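# Load a motor housing can into the press nest

## Task

Pick up a single motor housing can from the steel tray on the table and set it in the round nest beneath the press's raised ram, with its open end facing up and sitting fully down in the nest; when finished, the robot must not be in contact with any can.

## Robot and tools

Robot: two six-joint arms with parallel grippers, left_arm and right_arm, both mounted at the table. Calibrated root positions in the scene frame: left_arm at (-0.037, +0.323, 0) m, right_arm at (-0.034, -0.332, 0) m, each yawed very slightly.

Scene frame: origin on the table surface, halfway between the nominal arm bases. +x points out over the table, +y toward the left_arm side, +z up. Left and right are arm names and do not match image sides. Hand positions are in metres and orientations are quaternions (w, x, y, z), both in this frame. They can be off by a few centimetres, more when the arm is stretched far. end_effector_position is the point between the finger pads, about 5 mm behind the tips. Fingers point along the gripper's +z axis and close along its y axis.

Joint rows: every motion command uses rows of 14 numbers, always covering both arms even if only one moves. The order is left_arm waist, shoulder, elbow, forearm roll, wrist pitch, wrist roll, opening, then the same seven for right_arm. Joint values are absolute target angles in radians, in the same convention the Joint positions line prints. Waist, elbow and forearm roll have their sign flipped compared with the URDF. The ranges below use URDF signs, so flip those three when converting: waist -2.618..2.618, shoulder 0..3.140, elbow -2.967..0 (in command numbers 0..2.967), forearm roll -1.745..1.745, wrist pitch -1.220..1.220, wrist roll -2.094..2.094. A target more than 0.014 rad beyond a range end, and also farther out than the current angle, gets the call refused. A target just past the real end is clipped, and the result then says "joint sent to its limit". Opening is a command from -1 (closed) to +1 (fully open, 0.070 m pad gap). Going from open to closed takes about 1 s or more. Sending 0 means half open, not "no change". To leave a gripper as it is, repeat its current command. To keep a joint still, resend its value from Joint targets.

Tools:
- execute_actions(actions, cameras): actions is a list of up to 15 actions. Each action is a table of up to 15 rows, and each row lasts one 1/30 s control step. If the table is short, its last row is held to fill 15 steps, so each action takes 0.5 s. An empty list only returns the current state and images. Per step, a target is limited to 0.963 rad from the measured angle. If a step would move a gripper more than 70 mm, it is scaled back. Joints go no faster than 3 rad/s.
- move(target, speed, blend, opening_speed, blocking, cameras): target is one 14-number row of absolute joint angles, or a list of up to 15 such rows as waypoints. The whole list must finish within 10 s. All joints are interpolated together, so gripper paths curve. speed is in rad/s, 0.01 to 3 (default 0.5), and applies to the joint with the farthest to travel. You can give one value or one per waypoint. blend (rad) rounds the corners at intermediate waypoints. opening_speed (at least 0.2 per second, on the opening scale) ramps the fingers gradually. A move does not avoid obstacles or the other arm. blocking=false returns after about 0.5 s while the move keeps running; a new move then replaces it. The result adds a "move:" line: done, off_target (at rest more than 0.01 rad from target), moving, held, or fault. limits=held means steps were withheld.
- wait(seconds 0 to 10): each arm keeps holding its last command.
- stop(): brakes the running move to a halt. A fast move needs room to brake.
- zoom_image(camera, region [x0,y0,x1,y1] in pixels, at most 504x504): a closer look at the latest image from cam_low, cam_left_wrist or cam_right_wrist.
- read_manual(section): licence texts only.
- finished_scene(scene): pass the current scene's integer number. This ends the scene and cannot be undone.

Results: Joint positions gives six angles per arm, then the pad gap in m. Joint targets gives what the joints are being driven toward. Tool commands gives the gripper commands. grip_measured is the finger opening on the command scale. To hold something, command about 0.05 below the reading at first contact; a smaller gap grips more lightly. Joint torques are total drive output and are noisy, offset, and affected by friction; positive means toward a larger angle. A "joint command not followed" line means the clearance check between the two arms changed some steps. Execute_actions results also list joint positions at some steps.

Cameras: each is 896x504. cam_low is fixed, and the two wrist cameras ride on the hands. Calibration matrices are provided and accurate to a few millimetres or degrees. Wrist images can lag while the arm moves.

Avoid: dropping or letting go of a moving can, fast impacts, strong pushes, and anything falling off the table or being left off it. Avoid contact or pressing between the two arms, including one gripper closing on the other's fingers. If contact torque reaches a joint's limit (21.8 N m for the three base joints, 7.6 N m for the wrist joints), that arm stops for 10 s. The wrist motors give only about 4 N m, and a held can's weight counts toward that. Holding a load or straining toward a pose the arm can't reach heats the motors. MOTOR HOT appears at 65 °C, and at 80 °C the arm goes limp for 30 s or more. Loose objects may occasionally get nudged. Before finishing, release the can, move the gripper clear, and check on camera that the can is seated open end up.

Each tool is called after "Request:" by a JSON object that holds its "api" and its "payload".

## Session

Request:
{"api": "execute_actions", "payload": {"actions": []}}

Scene clock: 0.00 s.
left_arm: end_effector_position=(+0.1428, +0.4763, +0.1221) grip_measured=+1.00 end_effector_quat_wxyz=(+0.316, -0.431, +0.778, +0.329) | right_arm: end_effector_position=(+0.2503, -0.3015, +0.2107) grip_measured=+1.00 end_effector_quat_wxyz=(+0.500, +0.069, +0.851, -0.143)
Joint positions: left_arm=[0.211 1.194 0.389 -1.128 1.106 -1.847 0.07] | right_arm=[-0.805 1.084 0.594 1.24 1.024 1.578 0.07]
Joint torques (N m): no reading
Motor temperatures (°C): left_arm=[26 32 29 30 34 35] | right_arm=[35 31 29 35 32 30]
Joint targets: left_arm=[0.211 1.194 0.389 -1.128 1.106 -1.847] | right_arm=[-0.805 1.084 0.594 1.240 1.024 1.578]
Tool commands: left_gripper/opening=+1.0 right_gripper/opening=+1.0

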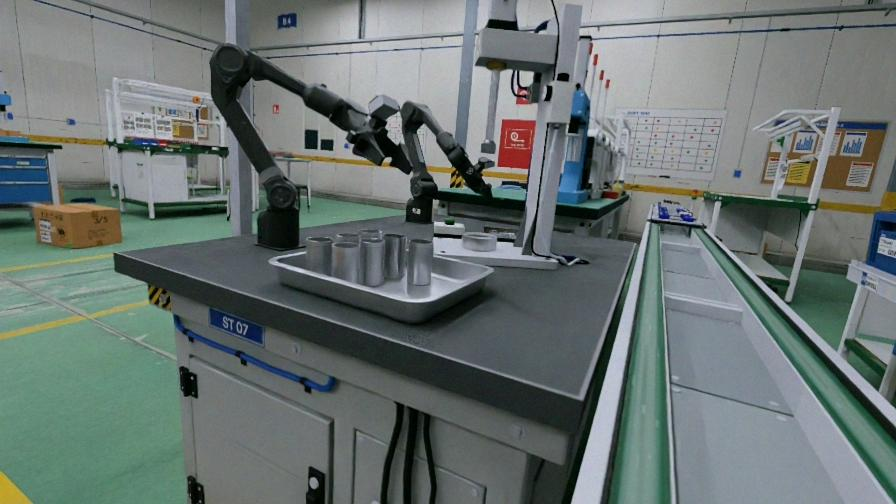

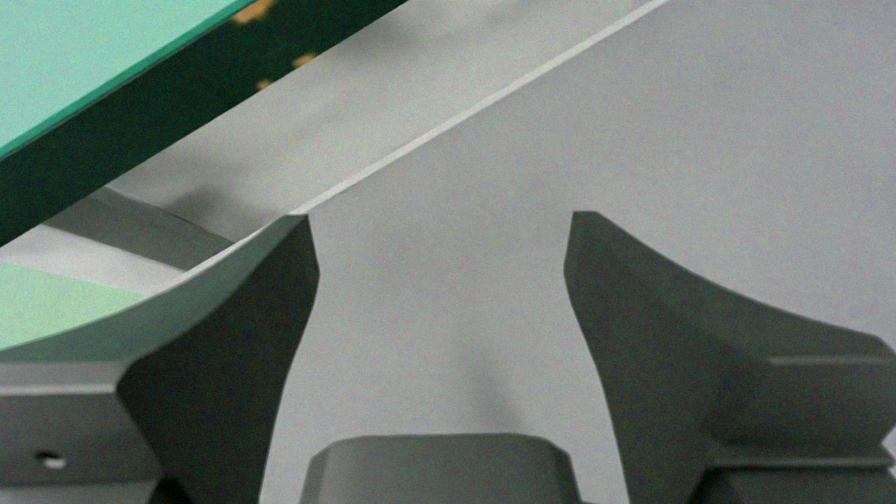

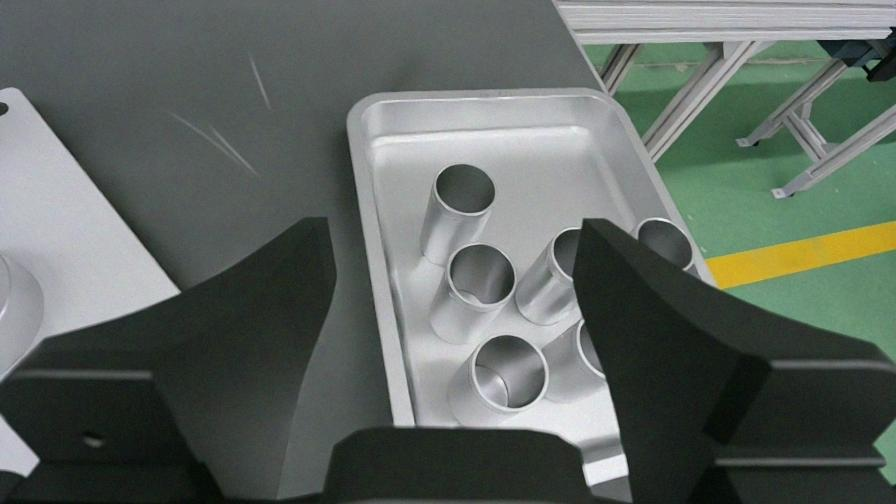

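Request:
{"api": "zoom_image", "payload": {"camera": "cam_low", "region": [240, 200, 640, 340]}}

Request:
{"api": "zoom_image", "payload": {"camera": "cam_right_wrist", "region": [330, 70, 730, 440]}}

Scaled by 1.260 (camera's finer frame: 1280x720).

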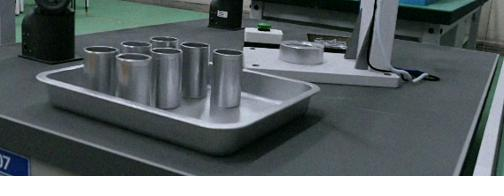

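Scaled by 1.260 (camera's finer frame: 1280x720).

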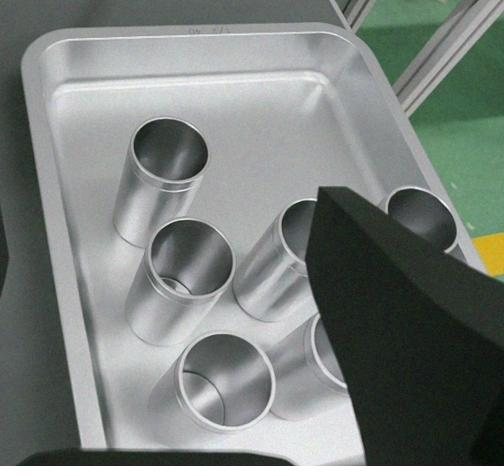

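Request:
{"api": "move", "payload": {"target": [0.211,1.194,0.389,-1.128,1.106,-1.847,1,-0.612,1.428,1.189,0,0.896,0,1], "speed": 0.8}}

Scene clock: 32.33 s.
left_arm: end_effector_position=(+0.1428, +0.4763, +0.1221) grip_measured=+1.00 end_effector_quat_wxyz=(+0.316, -0.431, +0.778, +0.329) | right_arm: end_effector_position=(+0.2647, -0.1311, +0.1999) grip_measured=+1.00 end_effector_quat_wxyz=(+0.248, -0.281, +0.924, +0.076)
Joint positions: left_arm=[0.211 1.194 0.389 -1.128 1.106 -1.847 0.07] | right_arm=[-0.613 1.428 1.19 -0.001 0.896 0 0.07]
Joint torques (N m): left_arm=[-1.02 -1.27 2.05 -0.91 0.56 -0.05] | right_arm=[-0.21 -3.17 3.87 0.16 -0.8 0.2]
Joint targets: left_arm=[0.211 1.194 0.389 -1.128 1.106 -1.847] | right_arm=[-0.612 1.428 1.189 0.000 0.896 0.000]
move: done
cam_right_wrist: T_world_to_cam=[[0.5724, -0.819897, -0.0112762, -0.255676], [-0.817827, -0.571842, 0.0644708, 0.131395], [-0.0593076, -0.0276812, -0.997856, 0.336727], [0, 0, 0, 1]] pos_world=[0.273778, -0.12517, 0.324651]

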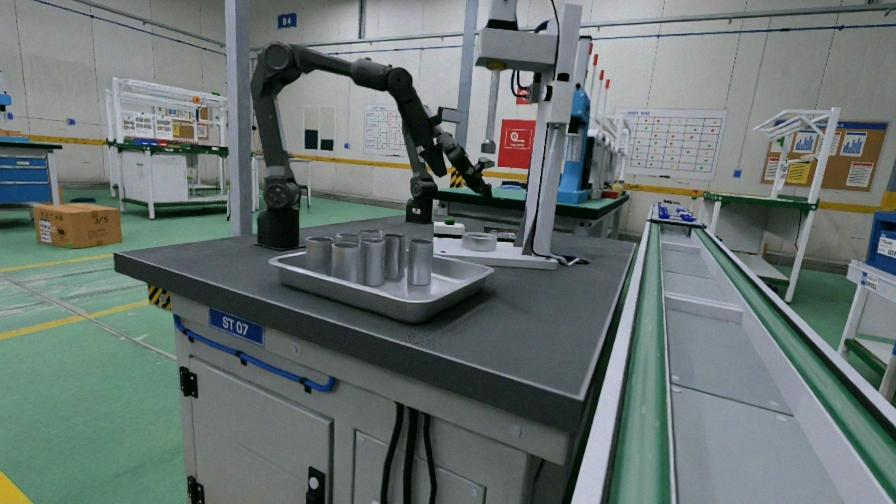

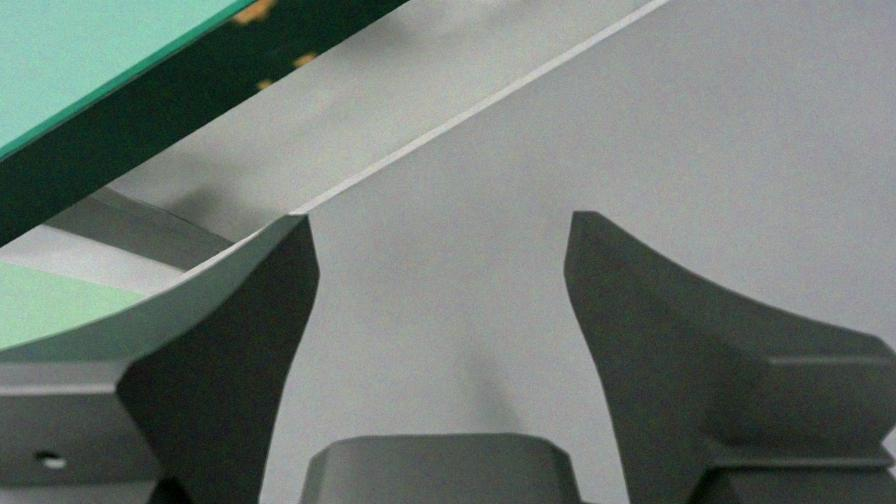

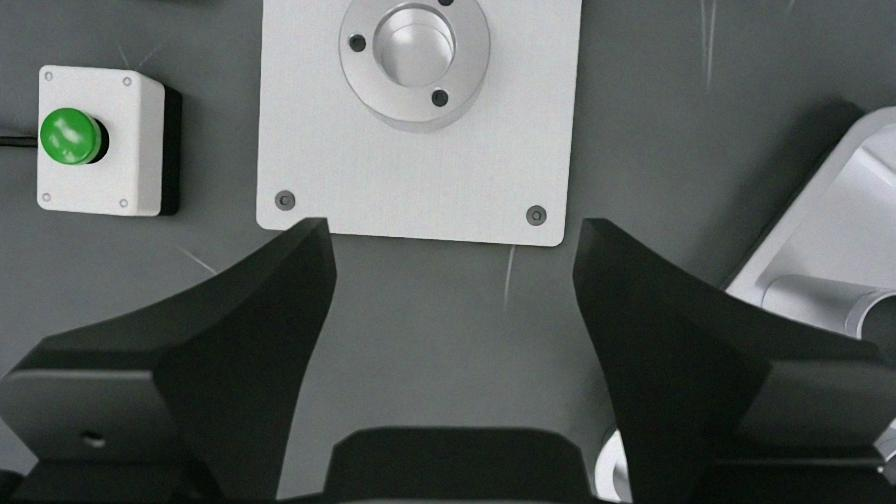

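Request:
{"api": "zoom_image", "payload": {"camera": "cam_right_wrist", "region": [250, 0, 600, 200]}}

Request:
{"api": "zoom_image", "payload": {"camera": "cam_low", "region": [400, 100, 600, 300]}}

Request:
{"api": "zoom_image", "payload": {"camera": "cam_low", "region": [400, 0, 600, 200]}}

Scaled by 1.440 (camera's finer frame: 1280x720).

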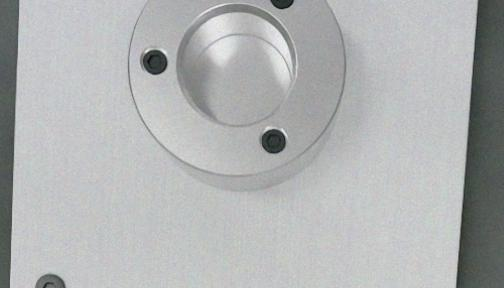

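Scaled by 2.520 (camera's finer frame: 1280x720).

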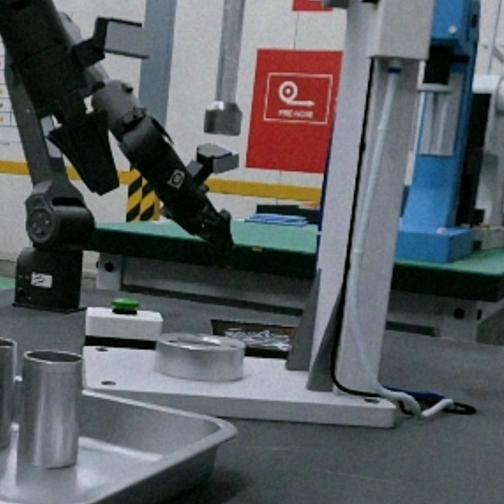

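Scaled by 2.520 (camera's finer frame: 1280x720).

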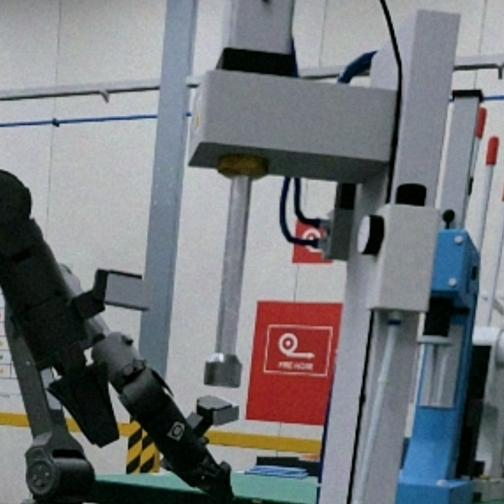

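Request:
{"api": "move", "payload": {"target": [0.211,1.194,0.389,-1.128,1.106,-1.847,1,0.04,1.428,1.189,0,0.896,0,1], "speed": 0.8, "cameras": ["cam_right_wrist"]}}

Request:
{"api": "zoom_image", "payload": {"camera": "cam_right_wrist", "region": [250, 0, 650, 300]}}

Scene clock: 49.47 s.
left_arm: end_effector_position=(+0.1428, +0.4763, +0.1221) grip_measured=+1.00 end_effector_quat_wxyz=(+0.316, -0.431, +0.778, +0.329) | right_arm: end_effector_position=(+0.3249, -0.3542, +0.1996) grip_measured=+1.00 end_effector_quat_wxyz=(+0.258, +0.030, +0.966, -0.008)
Joint positions: left_arm=[0.211 1.194 0.389 -1.128 1.106 -1.847 0.07] | right_arm=[0.04 1.428 1.189 0 0.896 0 0.07]
Joint torques (N m): left_arm=[-0.97 -1.32 2.08 -0.8 0.51 0.01] | right_arm=[-0.81 -3.76 3.68 -0.03 -0.69 0.13]
Joint targets: left_arm=[0.211 1.194 0.389 -1.128 1.106 -1.847] | right_arm=[0.040 1.428 1.189 0.000 0.896 0.000]
move: done
cam_right_wrist: T_world_to_cam=[[-0.0434615, -0.999001, -0.0104028, -0.336643], [-0.996946, 0.0426913, 0.0653863, 0.328818], [-0.0648769, 0.0132128, -0.997806, 0.350121], [0, 0, 0, 1]] pos_world=[0.335898, -0.354971, 0.324351]

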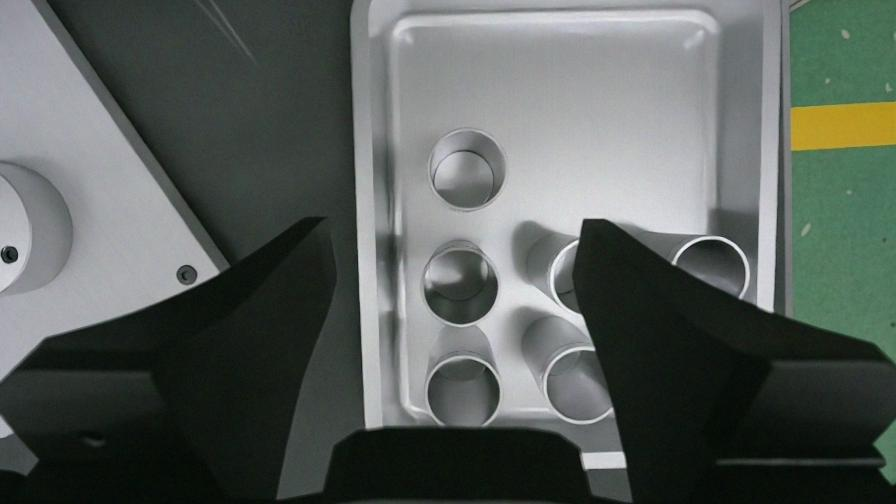

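Scaled by 1.260 (camera's finer frame: 1280x720).

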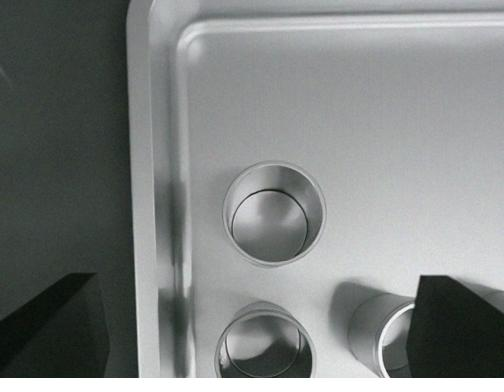

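Request:
{"api": "move", "payload": {"target": [0.211,1.194,0.389,-1.128,1.106,-1.847,1,0.058,1.6013,1.1365,0,0.6696,0,0.75], "speed": 0.6, "cameras": ["cam_right_wrist"]}}

Request:
{"api": "zoom_image", "payload": {"camera": "cam_right_wrist", "region": [250, 100, 650, 400]}}

Scene clock: 61.07 s.
left_arm: end_effector_position=(+0.1428, +0.4763, +0.1221) grip_measured=+1.00 end_effector_quat_wxyz=(+0.316, -0.431, +0.778, +0.329) | right_arm: end_effector_position=(+0.3634, -0.3636, +0.1393) grip_measured=+0.75 end_effector_quat_wxyz=(+0.258, +0.038, +0.965, -0.010)
Joint positions: left_arm=[0.211 1.194 0.389 -1.128 1.106 -1.847 0.07] | right_arm=[0.058 1.602 1.135 0 0.669 0 0.061]
Joint torques (N m): left_arm=[-0.9 -1.39 2.11 -0.68 0.46 0.08] | right_arm=[-0.29 -4.68 4.52 -0.09 -0.61 0.21]
Joint targets: left_arm=[0.211 1.194 0.389 -1.128 1.106 -1.847] | right_arm=[0.058 1.601 1.136 0.000 0.670 0.000]
move: done
cam_right_wrist: T_world_to_cam=[[-0.0609327, -0.998087, -0.0104756, -0.338207], [-0.995995, 0.0601104, 0.0661838, 0.377432], [-0.0654275, 0.0144664, -0.997752, 0.293131], [0, 0, 0, 1]] pos_world=[0.374491, -0.364488, 0.26395]

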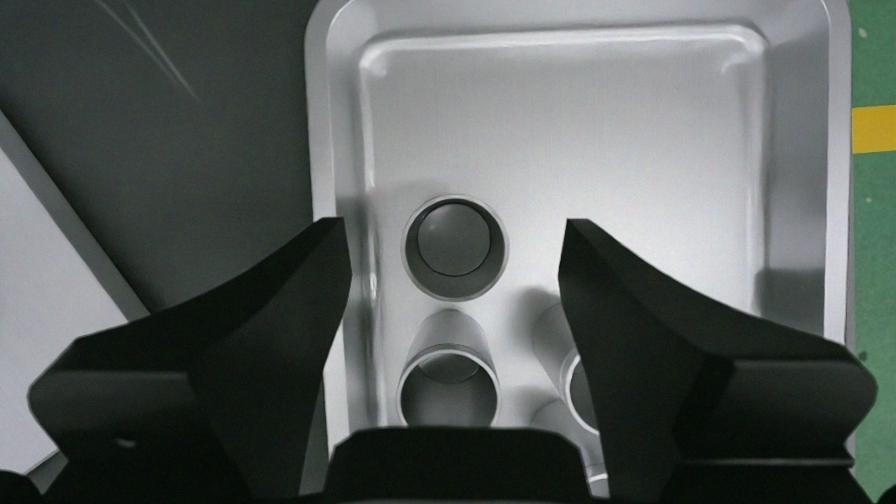

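Scaled by 1.260 (camera's finer frame: 1280x720).

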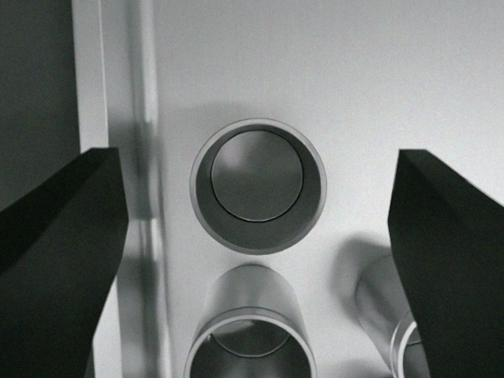

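Request:
{"api": "move", "payload": {"target": [[0.211,1.194,0.389,-1.128,1.106,-1.847,1,0.060,1.656,1.0245,0,0.5029,0,0.75],[0.211,1.194,0.389,-1.128,1.106,-1.847,1,0.060,1.735,0.9355,0,0.3349,0,0.75]], "speed": 0.4, "blend": [0.03,0]}}

Request:
{"api": "zoom_image", "payload": {"camera": "cam_low", "region": [260, 160, 500, 330]}}

Scene clock: 65.90 s.
left_arm: end_effector_position=(+0.1428, +0.4763, +0.1221) grip_measured=+1.00 end_effector_quat_wxyz=(+0.316, -0.431, +0.778, +0.329) | right_arm: end_effector_position=(+0.3631, -0.3643, +0.0549) grip_measured=+0.75 end_effector_quat_wxyz=(+0.258, +0.039, +0.965, -0.011)
Joint positions: left_arm=[0.211 1.194 0.389 -1.128 1.106 -1.847 0.07] | right_arm=[0.06 1.736 0.934 0 0.334 0 0.061]
Joint torques (N m): left_arm=[-0.84 -1.43 2.13 -0.58 0.46 0.13] | right_arm=[-0.1 -4.91 3.93 -0.04 -0.65 0.18]
Joint targets: left_arm=[0.211 1.194 0.389 -1.128 1.106 -1.847] | right_arm=[0.060 1.735 0.935 0.000 0.335 0.000]
move: done
cam_right_wrist: T_world_to_cam=[[-0.0627379, -0.997976, -0.0104189, -0.339204], [-0.99585, 0.0619078, 0.0667101, 0.383275], [-0.0659301, 0.0145609, -0.997718, 0.209129], [0, 0, 0, 1]] pos_world=[0.374191, -0.36529, 0.179549]

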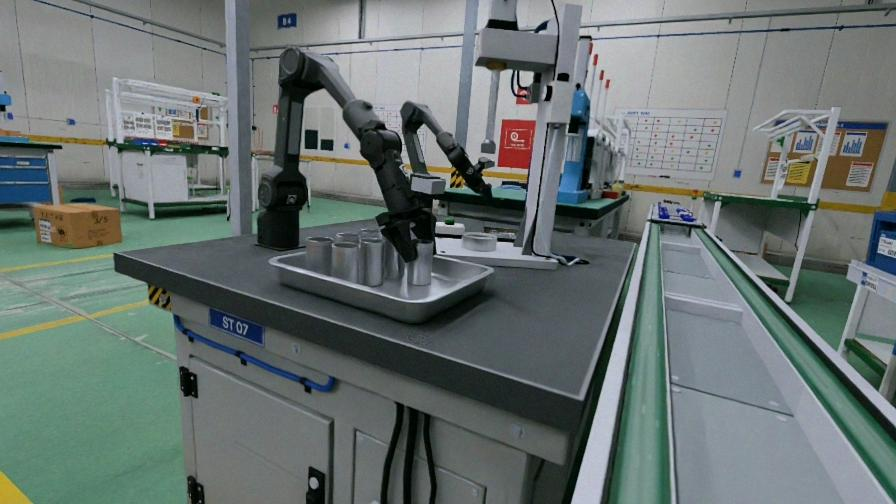

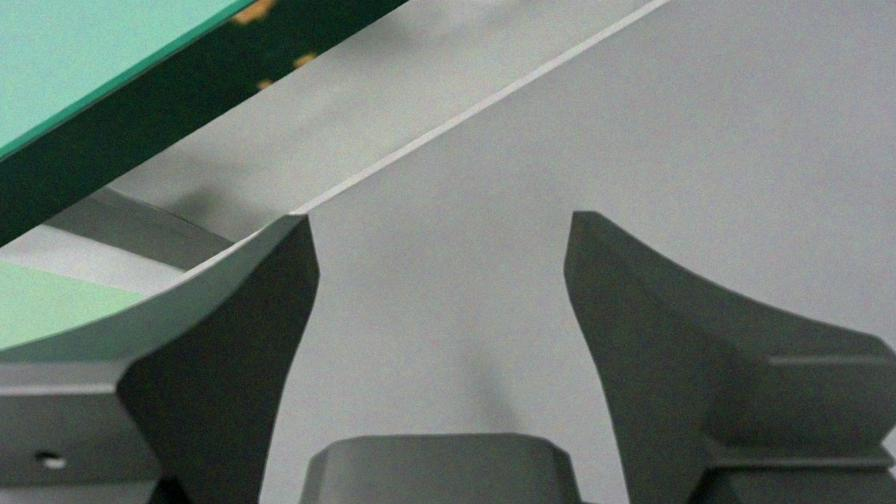

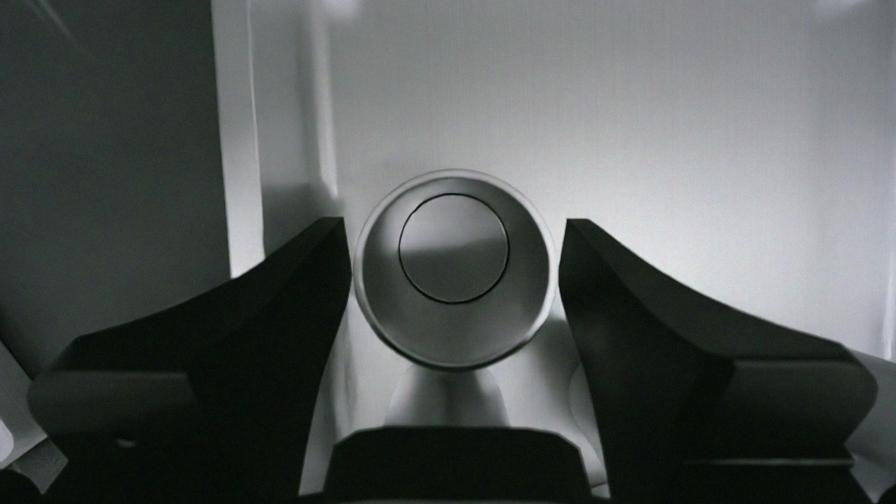

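Scaled by 2.100 (camera's finer frame: 1280x720).

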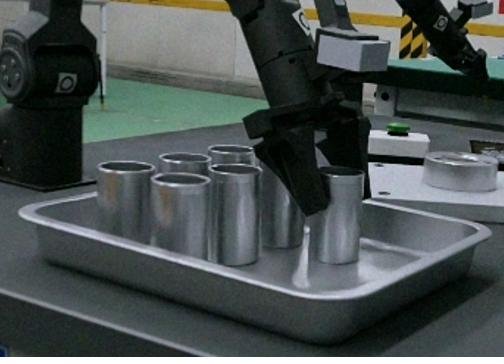

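Request:
{"api": "move", "payload": {"target": [0.211,1.194,0.389,-1.128,1.106,-1.847,1,0.060,1.735,0.9355,0,0.3349,0,0.22], "opening_speed": 0.5, "cameras": ["cam_right_wrist"]}}

Scene clock: 68.80 s.
left_arm: end_effector_position=(+0.1428, +0.4763, +0.1221) grip_measured=+1.00 end_effector_quat_wxyz=(+0.316, -0.431, +0.778, +0.329) | right_arm: end_effector_position=(+0.3636, -0.3644, +0.0558) grip_measured=+0.28 end_effector_quat_wxyz=(+0.259, +0.039, +0.965, -0.011)
Joint positions: left_arm=[0.211 1.194 0.389 -1.128 1.106 -1.847 0.07] | right_arm=[0.06 1.736 0.936 0 0.335 0 0.045]
Joint torques (N m): left_arm=[-0.8 -1.47 2.14 -0.53 0.47 0.13] | right_arm=[-0.14 -4.96 3.89 -0.01 -0.69 0.18]
Joint targets: left_arm=[0.211 1.194 0.389 -1.128 1.106 -1.847] | right_arm=[0.060 1.735 0.936 0.000 0.335 0.000]
move: done
cam_right_wrist: T_world_to_cam=[[-0.0627129, -0.997977, -0.0104328, -0.339183], [-0.995969, 0.0619082, 0.0649084, 0.38388], [-0.0641313, 0.0144613, -0.997837, 0.20936], [0, 0, 0, 1]] pos_world=[0.374488, -0.36529, 0.180451]

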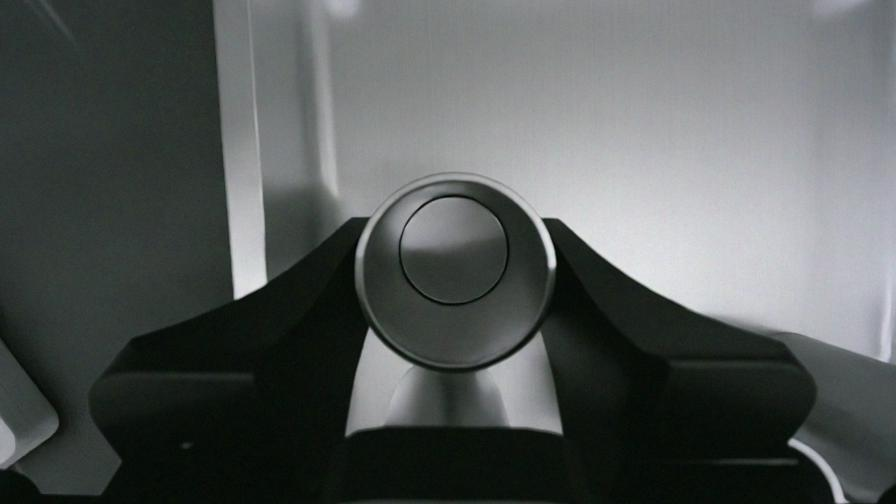

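Request:
{"api": "move", "payload": {"target": [[0.211,1.194,0.389,-1.128,1.106,-1.847,1,0.060,1.656,1.0245,0,0.5029,0,0.22],[0.211,1.194,0.389,-1.128,1.106,-1.847,1,0.060,1.6121,1.1078,0,0.6301,0,0.22],[0.211,1.194,0.389,-1.128,1.106,-1.847,1,-0.670,1.6814,1.1946,0,0.6476,0,0.22]], "speed": [0.3,0.3,0.5], "blend": [0.03,0.05,0]}}

Request:
{"api": "zoom_image", "payload": {"camera": "cam_right_wrist", "region": [270, 0, 670, 300]}}

Request:
{"api": "zoom_image", "payload": {"camera": "cam_low", "region": [380, 100, 600, 280]}}

Scene clock: 76.87 s.
left_arm: end_effector_position=(+0.1428, +0.4763, +0.1221) grip_measured=+1.00 end_effector_quat_wxyz=(+0.316, -0.431, +0.778, +0.329) | right_arm: end_effector_position=(+0.3001, -0.0781, +0.1298) grip_measured=+0.28 end_effector_quat_wxyz=(+0.245, -0.308, +0.916, +0.082)
Joint positions: left_arm=[0.211 1.194 0.389 -1.128 1.106 -1.847 0.07] | right_arm=[-0.671 1.681 1.194 0 0.647 0 0.045]
Joint torques (N m): left_arm=[-0.73 -1.53 2.19 -0.5 0.5 0.11] | right_arm=[-0.19 -4.75 4.81 0.03 -0.83 0.15]
Joint targets: left_arm=[0.211 1.194 0.389 -1.128 1.106 -1.847] | right_arm=[-0.670 1.681 1.195 0.000 0.648 0.000]
move: done
cam_right_wrist: T_world_to_cam=[[0.61913, -0.78522, -0.0104061, -0.244726], [-0.783167, -0.618376, 0.0652665, 0.181067], [-0.0576835, -0.0322587, -0.997814, 0.269404], [0, 0, 0, 1]] pos_world=[0.308863, -0.0715055, 0.254451]

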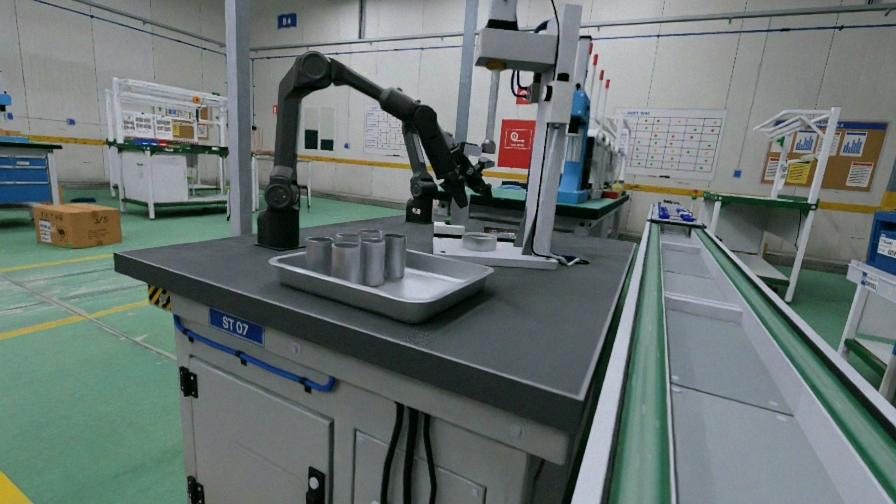

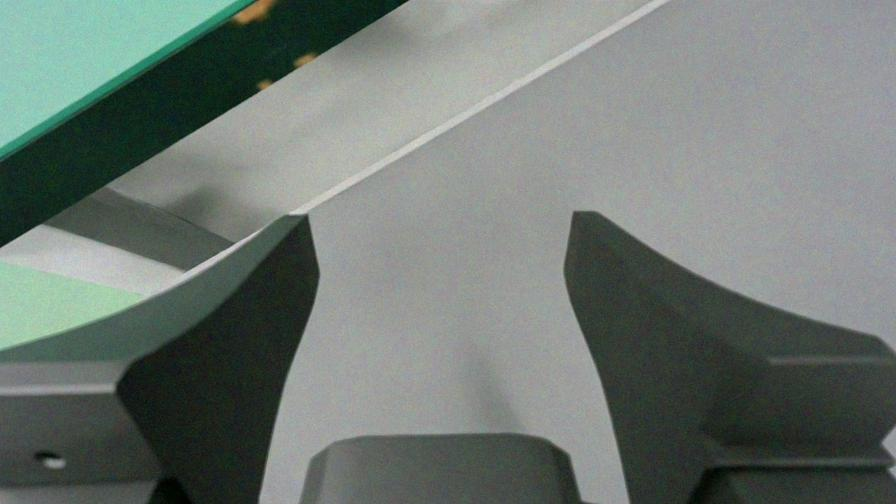

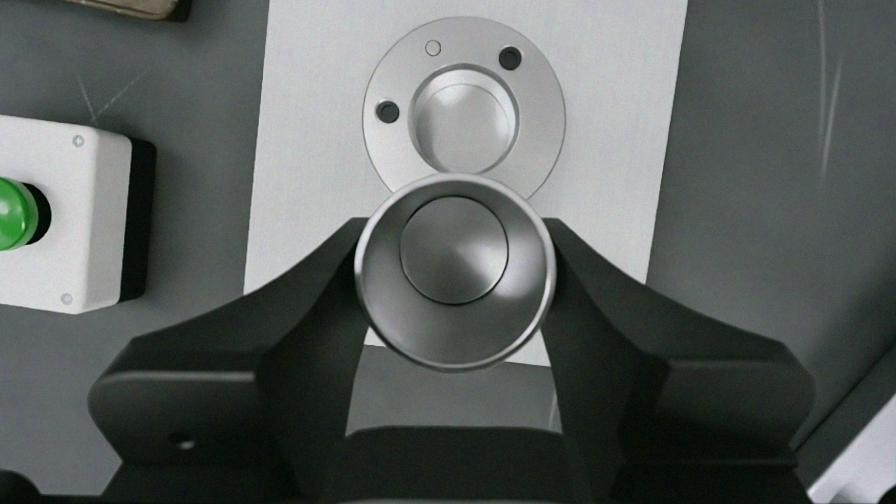

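Scaled by 1.260 (camera's finer frame: 1280x720).

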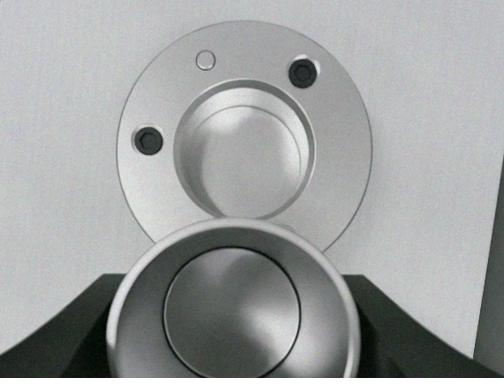

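Scaled by 2.291 (camera's finer frame: 1280x720).

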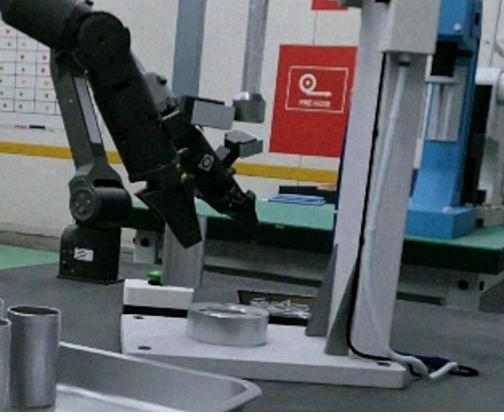

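Request:
{"api": "move", "payload": {"target": [0.211,1.194,0.389,-1.128,1.106,-1.847,1,-0.6638,1.7110,1.1317,0,0.5551,0,0.22], "speed": 0.3, "cameras": ["cam_low","cam_right_wrist"]}}

Request:
{"api": "zoom_image", "payload": {"camera": "cam_right_wrist", "region": [270, 0, 670, 300]}}

Request:
{"api": "zoom_image", "payload": {"camera": "cam_low", "region": [400, 120, 580, 280]}}

Scene clock: 88.90 s.
left_arm: end_effector_position=(+0.1428, +0.4763, +0.1221) grip_measured=+1.00 end_effector_quat_wxyz=(+0.316, -0.431, +0.778, +0.329) | right_arm: end_effector_position=(+0.3020, -0.0803, +0.1059) grip_measured=+0.28 end_effector_quat_wxyz=(+0.246, -0.305, +0.916, +0.082)
Joint positions: left_arm=[0.211 1.194 0.389 -1.128 1.106 -1.847 0.07] | right_arm=[-0.664 1.711 1.131 0 0.554 0 0.045]
Joint torques (N m): left_arm=[-0.67 -1.6 2.22 -0.51 0.51 0.09] | right_arm=[-0.23 -4.5 3.84 0.12 -0.61 0.14]
Joint targets: left_arm=[0.211 1.194 0.389 -1.128 1.106 -1.847] | right_arm=[-0.664 1.711 1.132 0.000 0.555 0.000]
move: done
cam_right_wrist: T_world_to_cam=[[0.613741, -0.789439, -0.0103949, -0.24662], [-0.787455, -0.613042, 0.0639844, 0.184563], [-0.0568843, -0.0310843, -0.997897, 0.245541], [0, 0, 0, 1]] pos_world=[0.310663, -0.0739144, 0.230652]

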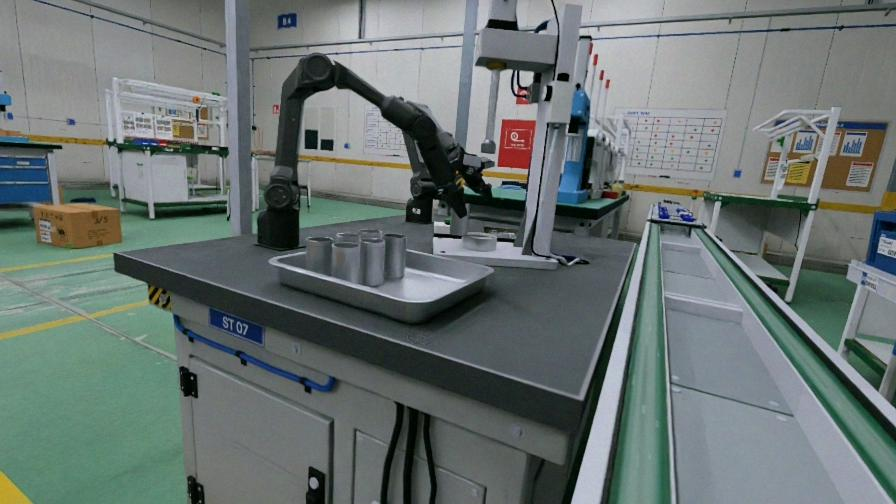

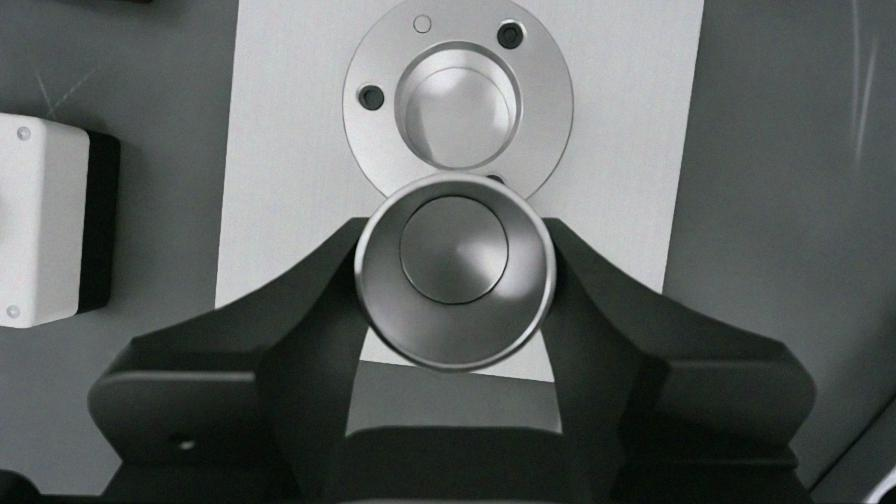

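Scaled by 1.260 (camera's finer frame: 1280x720).

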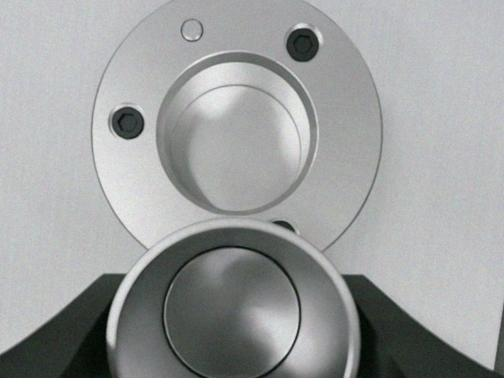

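Scaled by 2.800 (camera's finer frame: 1280x720).

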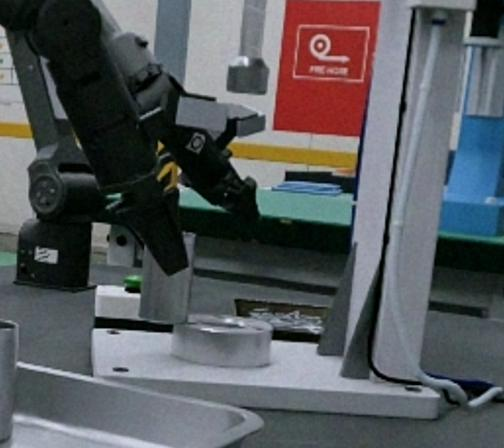

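Request:
{"api": "move", "payload": {"target": [0.211,1.194,0.389,-1.128,1.106,-1.847,1,-0.6622,1.9004,1.4031,0,0.6372,0,0.22], "speed": 0.3}}

Request:
{"api": "zoom_image", "payload": {"camera": "cam_right_wrist", "region": [270, 100, 670, 400]}}

Request:
{"api": "zoom_image", "payload": {"camera": "cam_low", "region": [400, 120, 580, 280]}}

Scene clock: 98.43 s.
left_arm: end_effector_position=(+0.1428, +0.4763, +0.1221) grip_measured=+1.00 end_effector_quat_wxyz=(+0.316, -0.431, +0.778, +0.329) | right_arm: end_effector_position=(+0.3487, -0.0460, +0.1056) grip_measured=+0.28 end_effector_quat_wxyz=(+0.246, -0.305, +0.917, +0.082)
Joint positions: left_arm=[0.211 1.194 0.389 -1.128 1.106 -1.847 0.07] | right_arm=[-0.663 1.902 1.405 0 0.637 0 0.045]
Joint torques (N m): left_arm=[-0.59 -1.67 2.25 -0.52 0.53 0.07] | right_arm=[-0.16 -6.8 3.56 0.06 -0.86 0.13]
Joint targets: left_arm=[0.211 1.194 0.389 -1.128 1.106 -1.847] | right_arm=[-0.662 1.900 1.403 0.000 0.637 0.000]
move: done
cam_right_wrist: T_world_to_cam=[[0.612992, -0.790021, -0.0103845, -0.247949], [-0.787995, -0.61227, 0.0647194, 0.242585], [-0.0574878, -0.0314896, -0.997849, 0.249062], [0, 0, 0, 1]] pos_world=[0.357464, -0.0395145, 0.230251]

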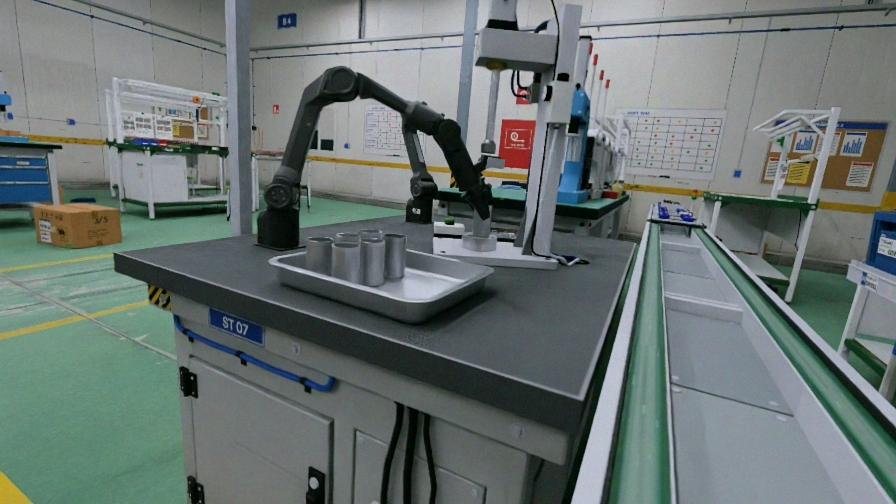

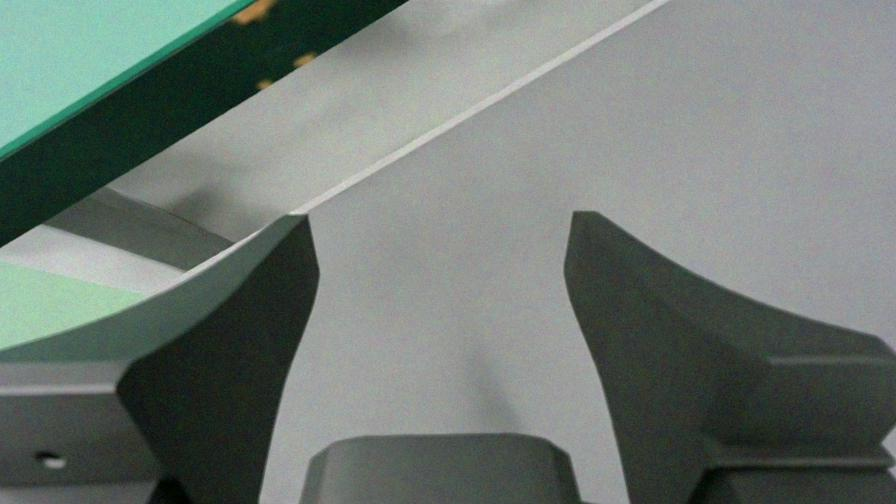

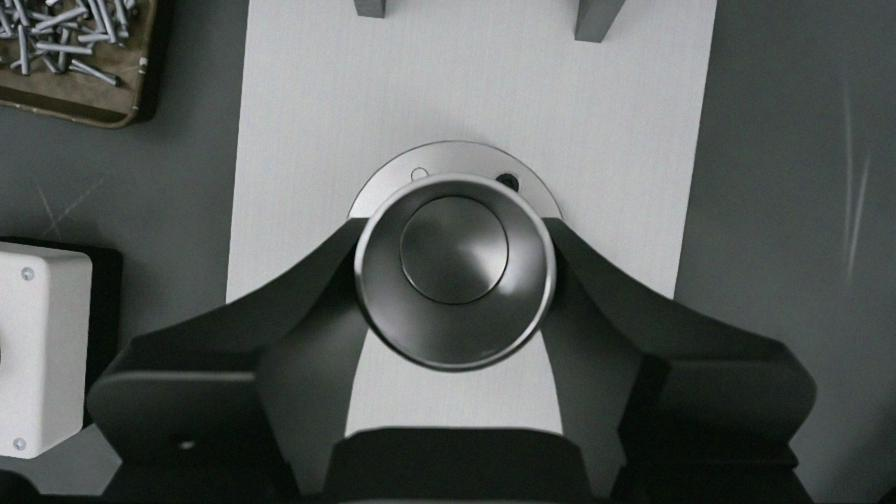

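Scaled by 1.260 (camera's finer frame: 1280x720).

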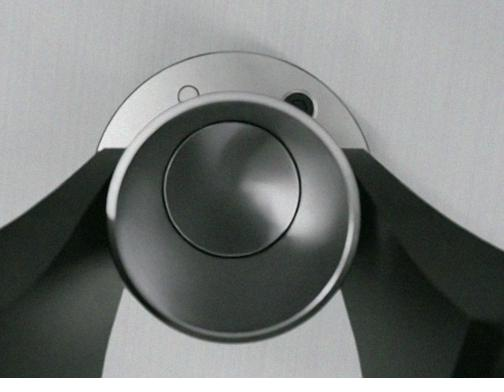

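Scaled by 2.800 (camera's finer frame: 1280x720).

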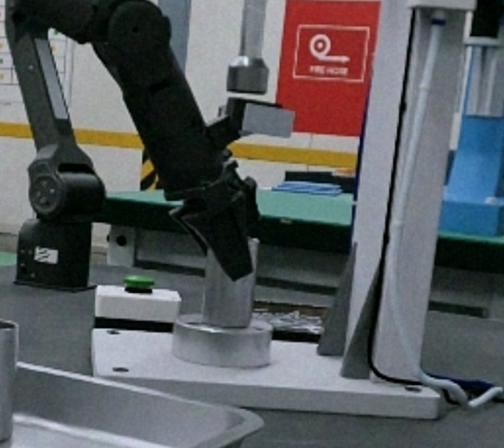

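Request:
{"api": "move", "payload": {"target": [0.211,1.194,0.389,-1.128,1.106,-1.847,1,-0.6607,1.9066,1.3712,0,0.5990,0,0.22], "speed": 0.1, "cameras": ["cam_low","cam_right_wrist"]}}

Request:
{"api": "zoom_image", "payload": {"camera": "cam_right_wrist", "region": [270, 100, 670, 400]}}

Request:
{"api": "zoom_image", "payload": {"camera": "cam_low", "region": [440, 180, 540, 280]}}

Scene clock: 110.27 s.
left_arm: end_effector_position=(+0.1428, +0.4763, +0.1221) grip_measured=+1.00 end_effector_quat_wxyz=(+0.316, -0.431, +0.778, +0.329) | right_arm: end_effector_position=(+0.3475, -0.0479, +0.0956) grip_measured=+0.28 end_effector_quat_wxyz=(+0.246, -0.304, +0.917, +0.081)
Joint positions: left_arm=[0.211 1.194 0.389 -1.128 1.106 -1.847 0.07] | right_arm=[-0.661 1.907 1.371 0 0.598 0 0.045]
Joint torques (N m): left_arm=[-0.54 -1.71 2.27 -0.53 0.55 0.05] | right_arm=[0.05 -6.17 4 0.02 -0.85 0.11]
Joint targets: left_arm=[0.211 1.194 0.389 -1.128 1.106 -1.847] | right_arm=[-0.661 1.907 1.371 0.000 0.599 0.000]
move: done
cam_right_wrist: T_world_to_cam=[[0.611576, -0.791117, -0.0104471, -0.248347], [-0.789072, -0.610854, 0.0649785, 0.241508], [-0.0577872, -0.0314958, -0.997832, 0.239057], [0, 0, 0, 1]] pos_world=[0.356265, -0.0414162, 0.220251]

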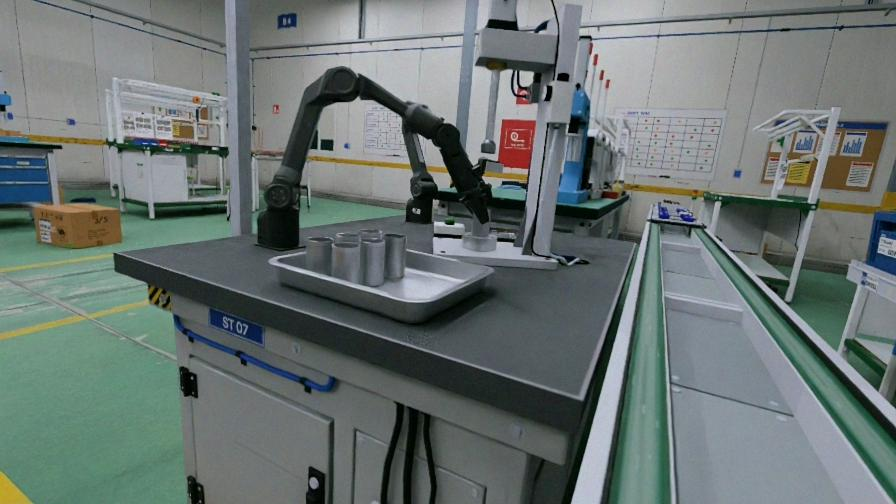

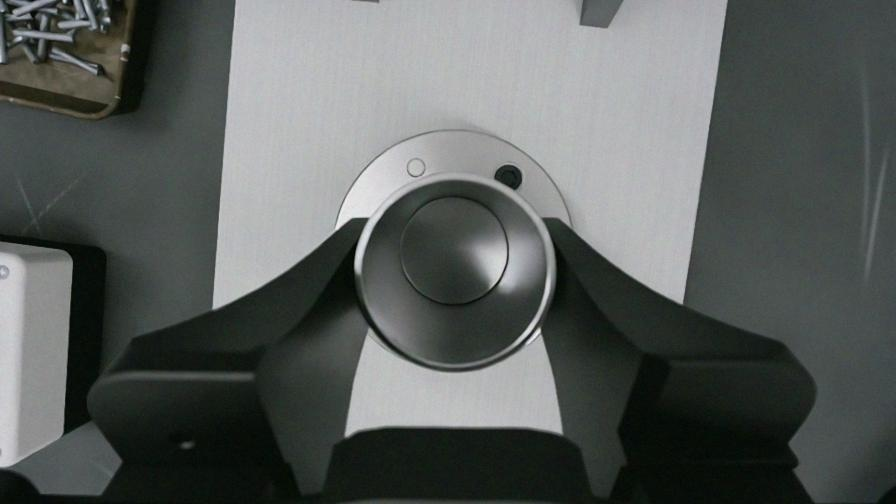

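Scaled by 1.260 (camera's finer frame: 1280x720).

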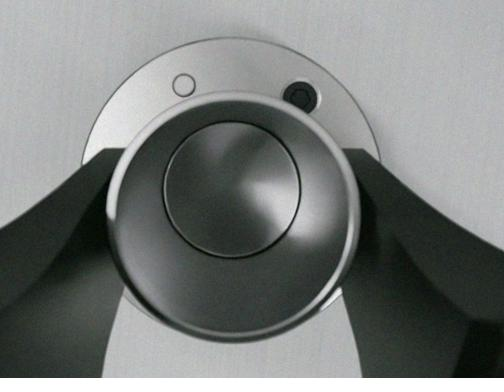

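Scaled by 5.040 (camera's finer frame: 1280x720).

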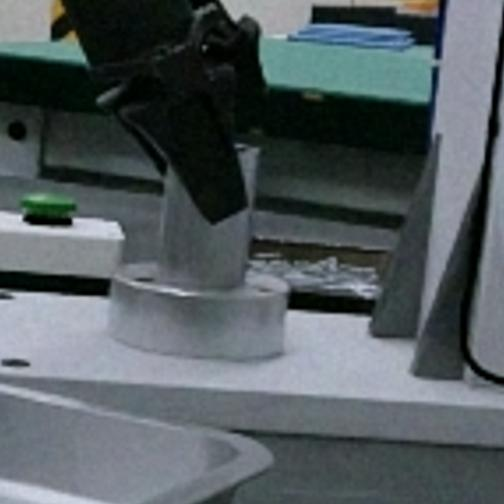

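Request:
{"api": "zoom_image", "payload": {"camera": "cam_right_wrist", "region": [325, 120, 585, 266]}}

Request:
{"api": "zoom_image", "payload": {"camera": "cam_right_wrist", "region": [350, 300, 570, 400]}}

Request:
{"api": "zoom_image", "payload": {"camera": "cam_low", "region": [455, 200, 505, 255]}}

Scaled by 1.938 (camera's finer frame: 1280x720).

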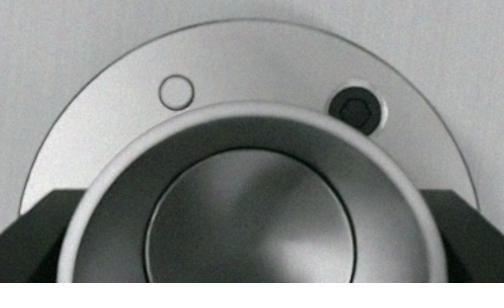

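Scaled by 2.291 (camera's finer frame: 1280x720).

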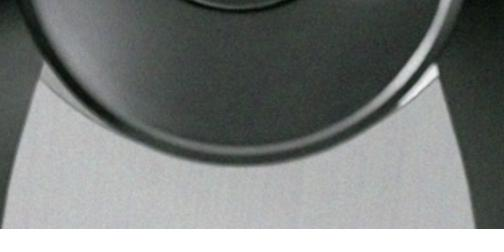

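Scaled by 9.164 (camera's finer frame: 1280x720).

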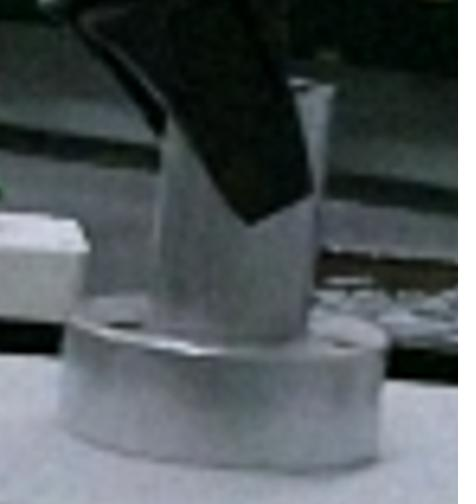

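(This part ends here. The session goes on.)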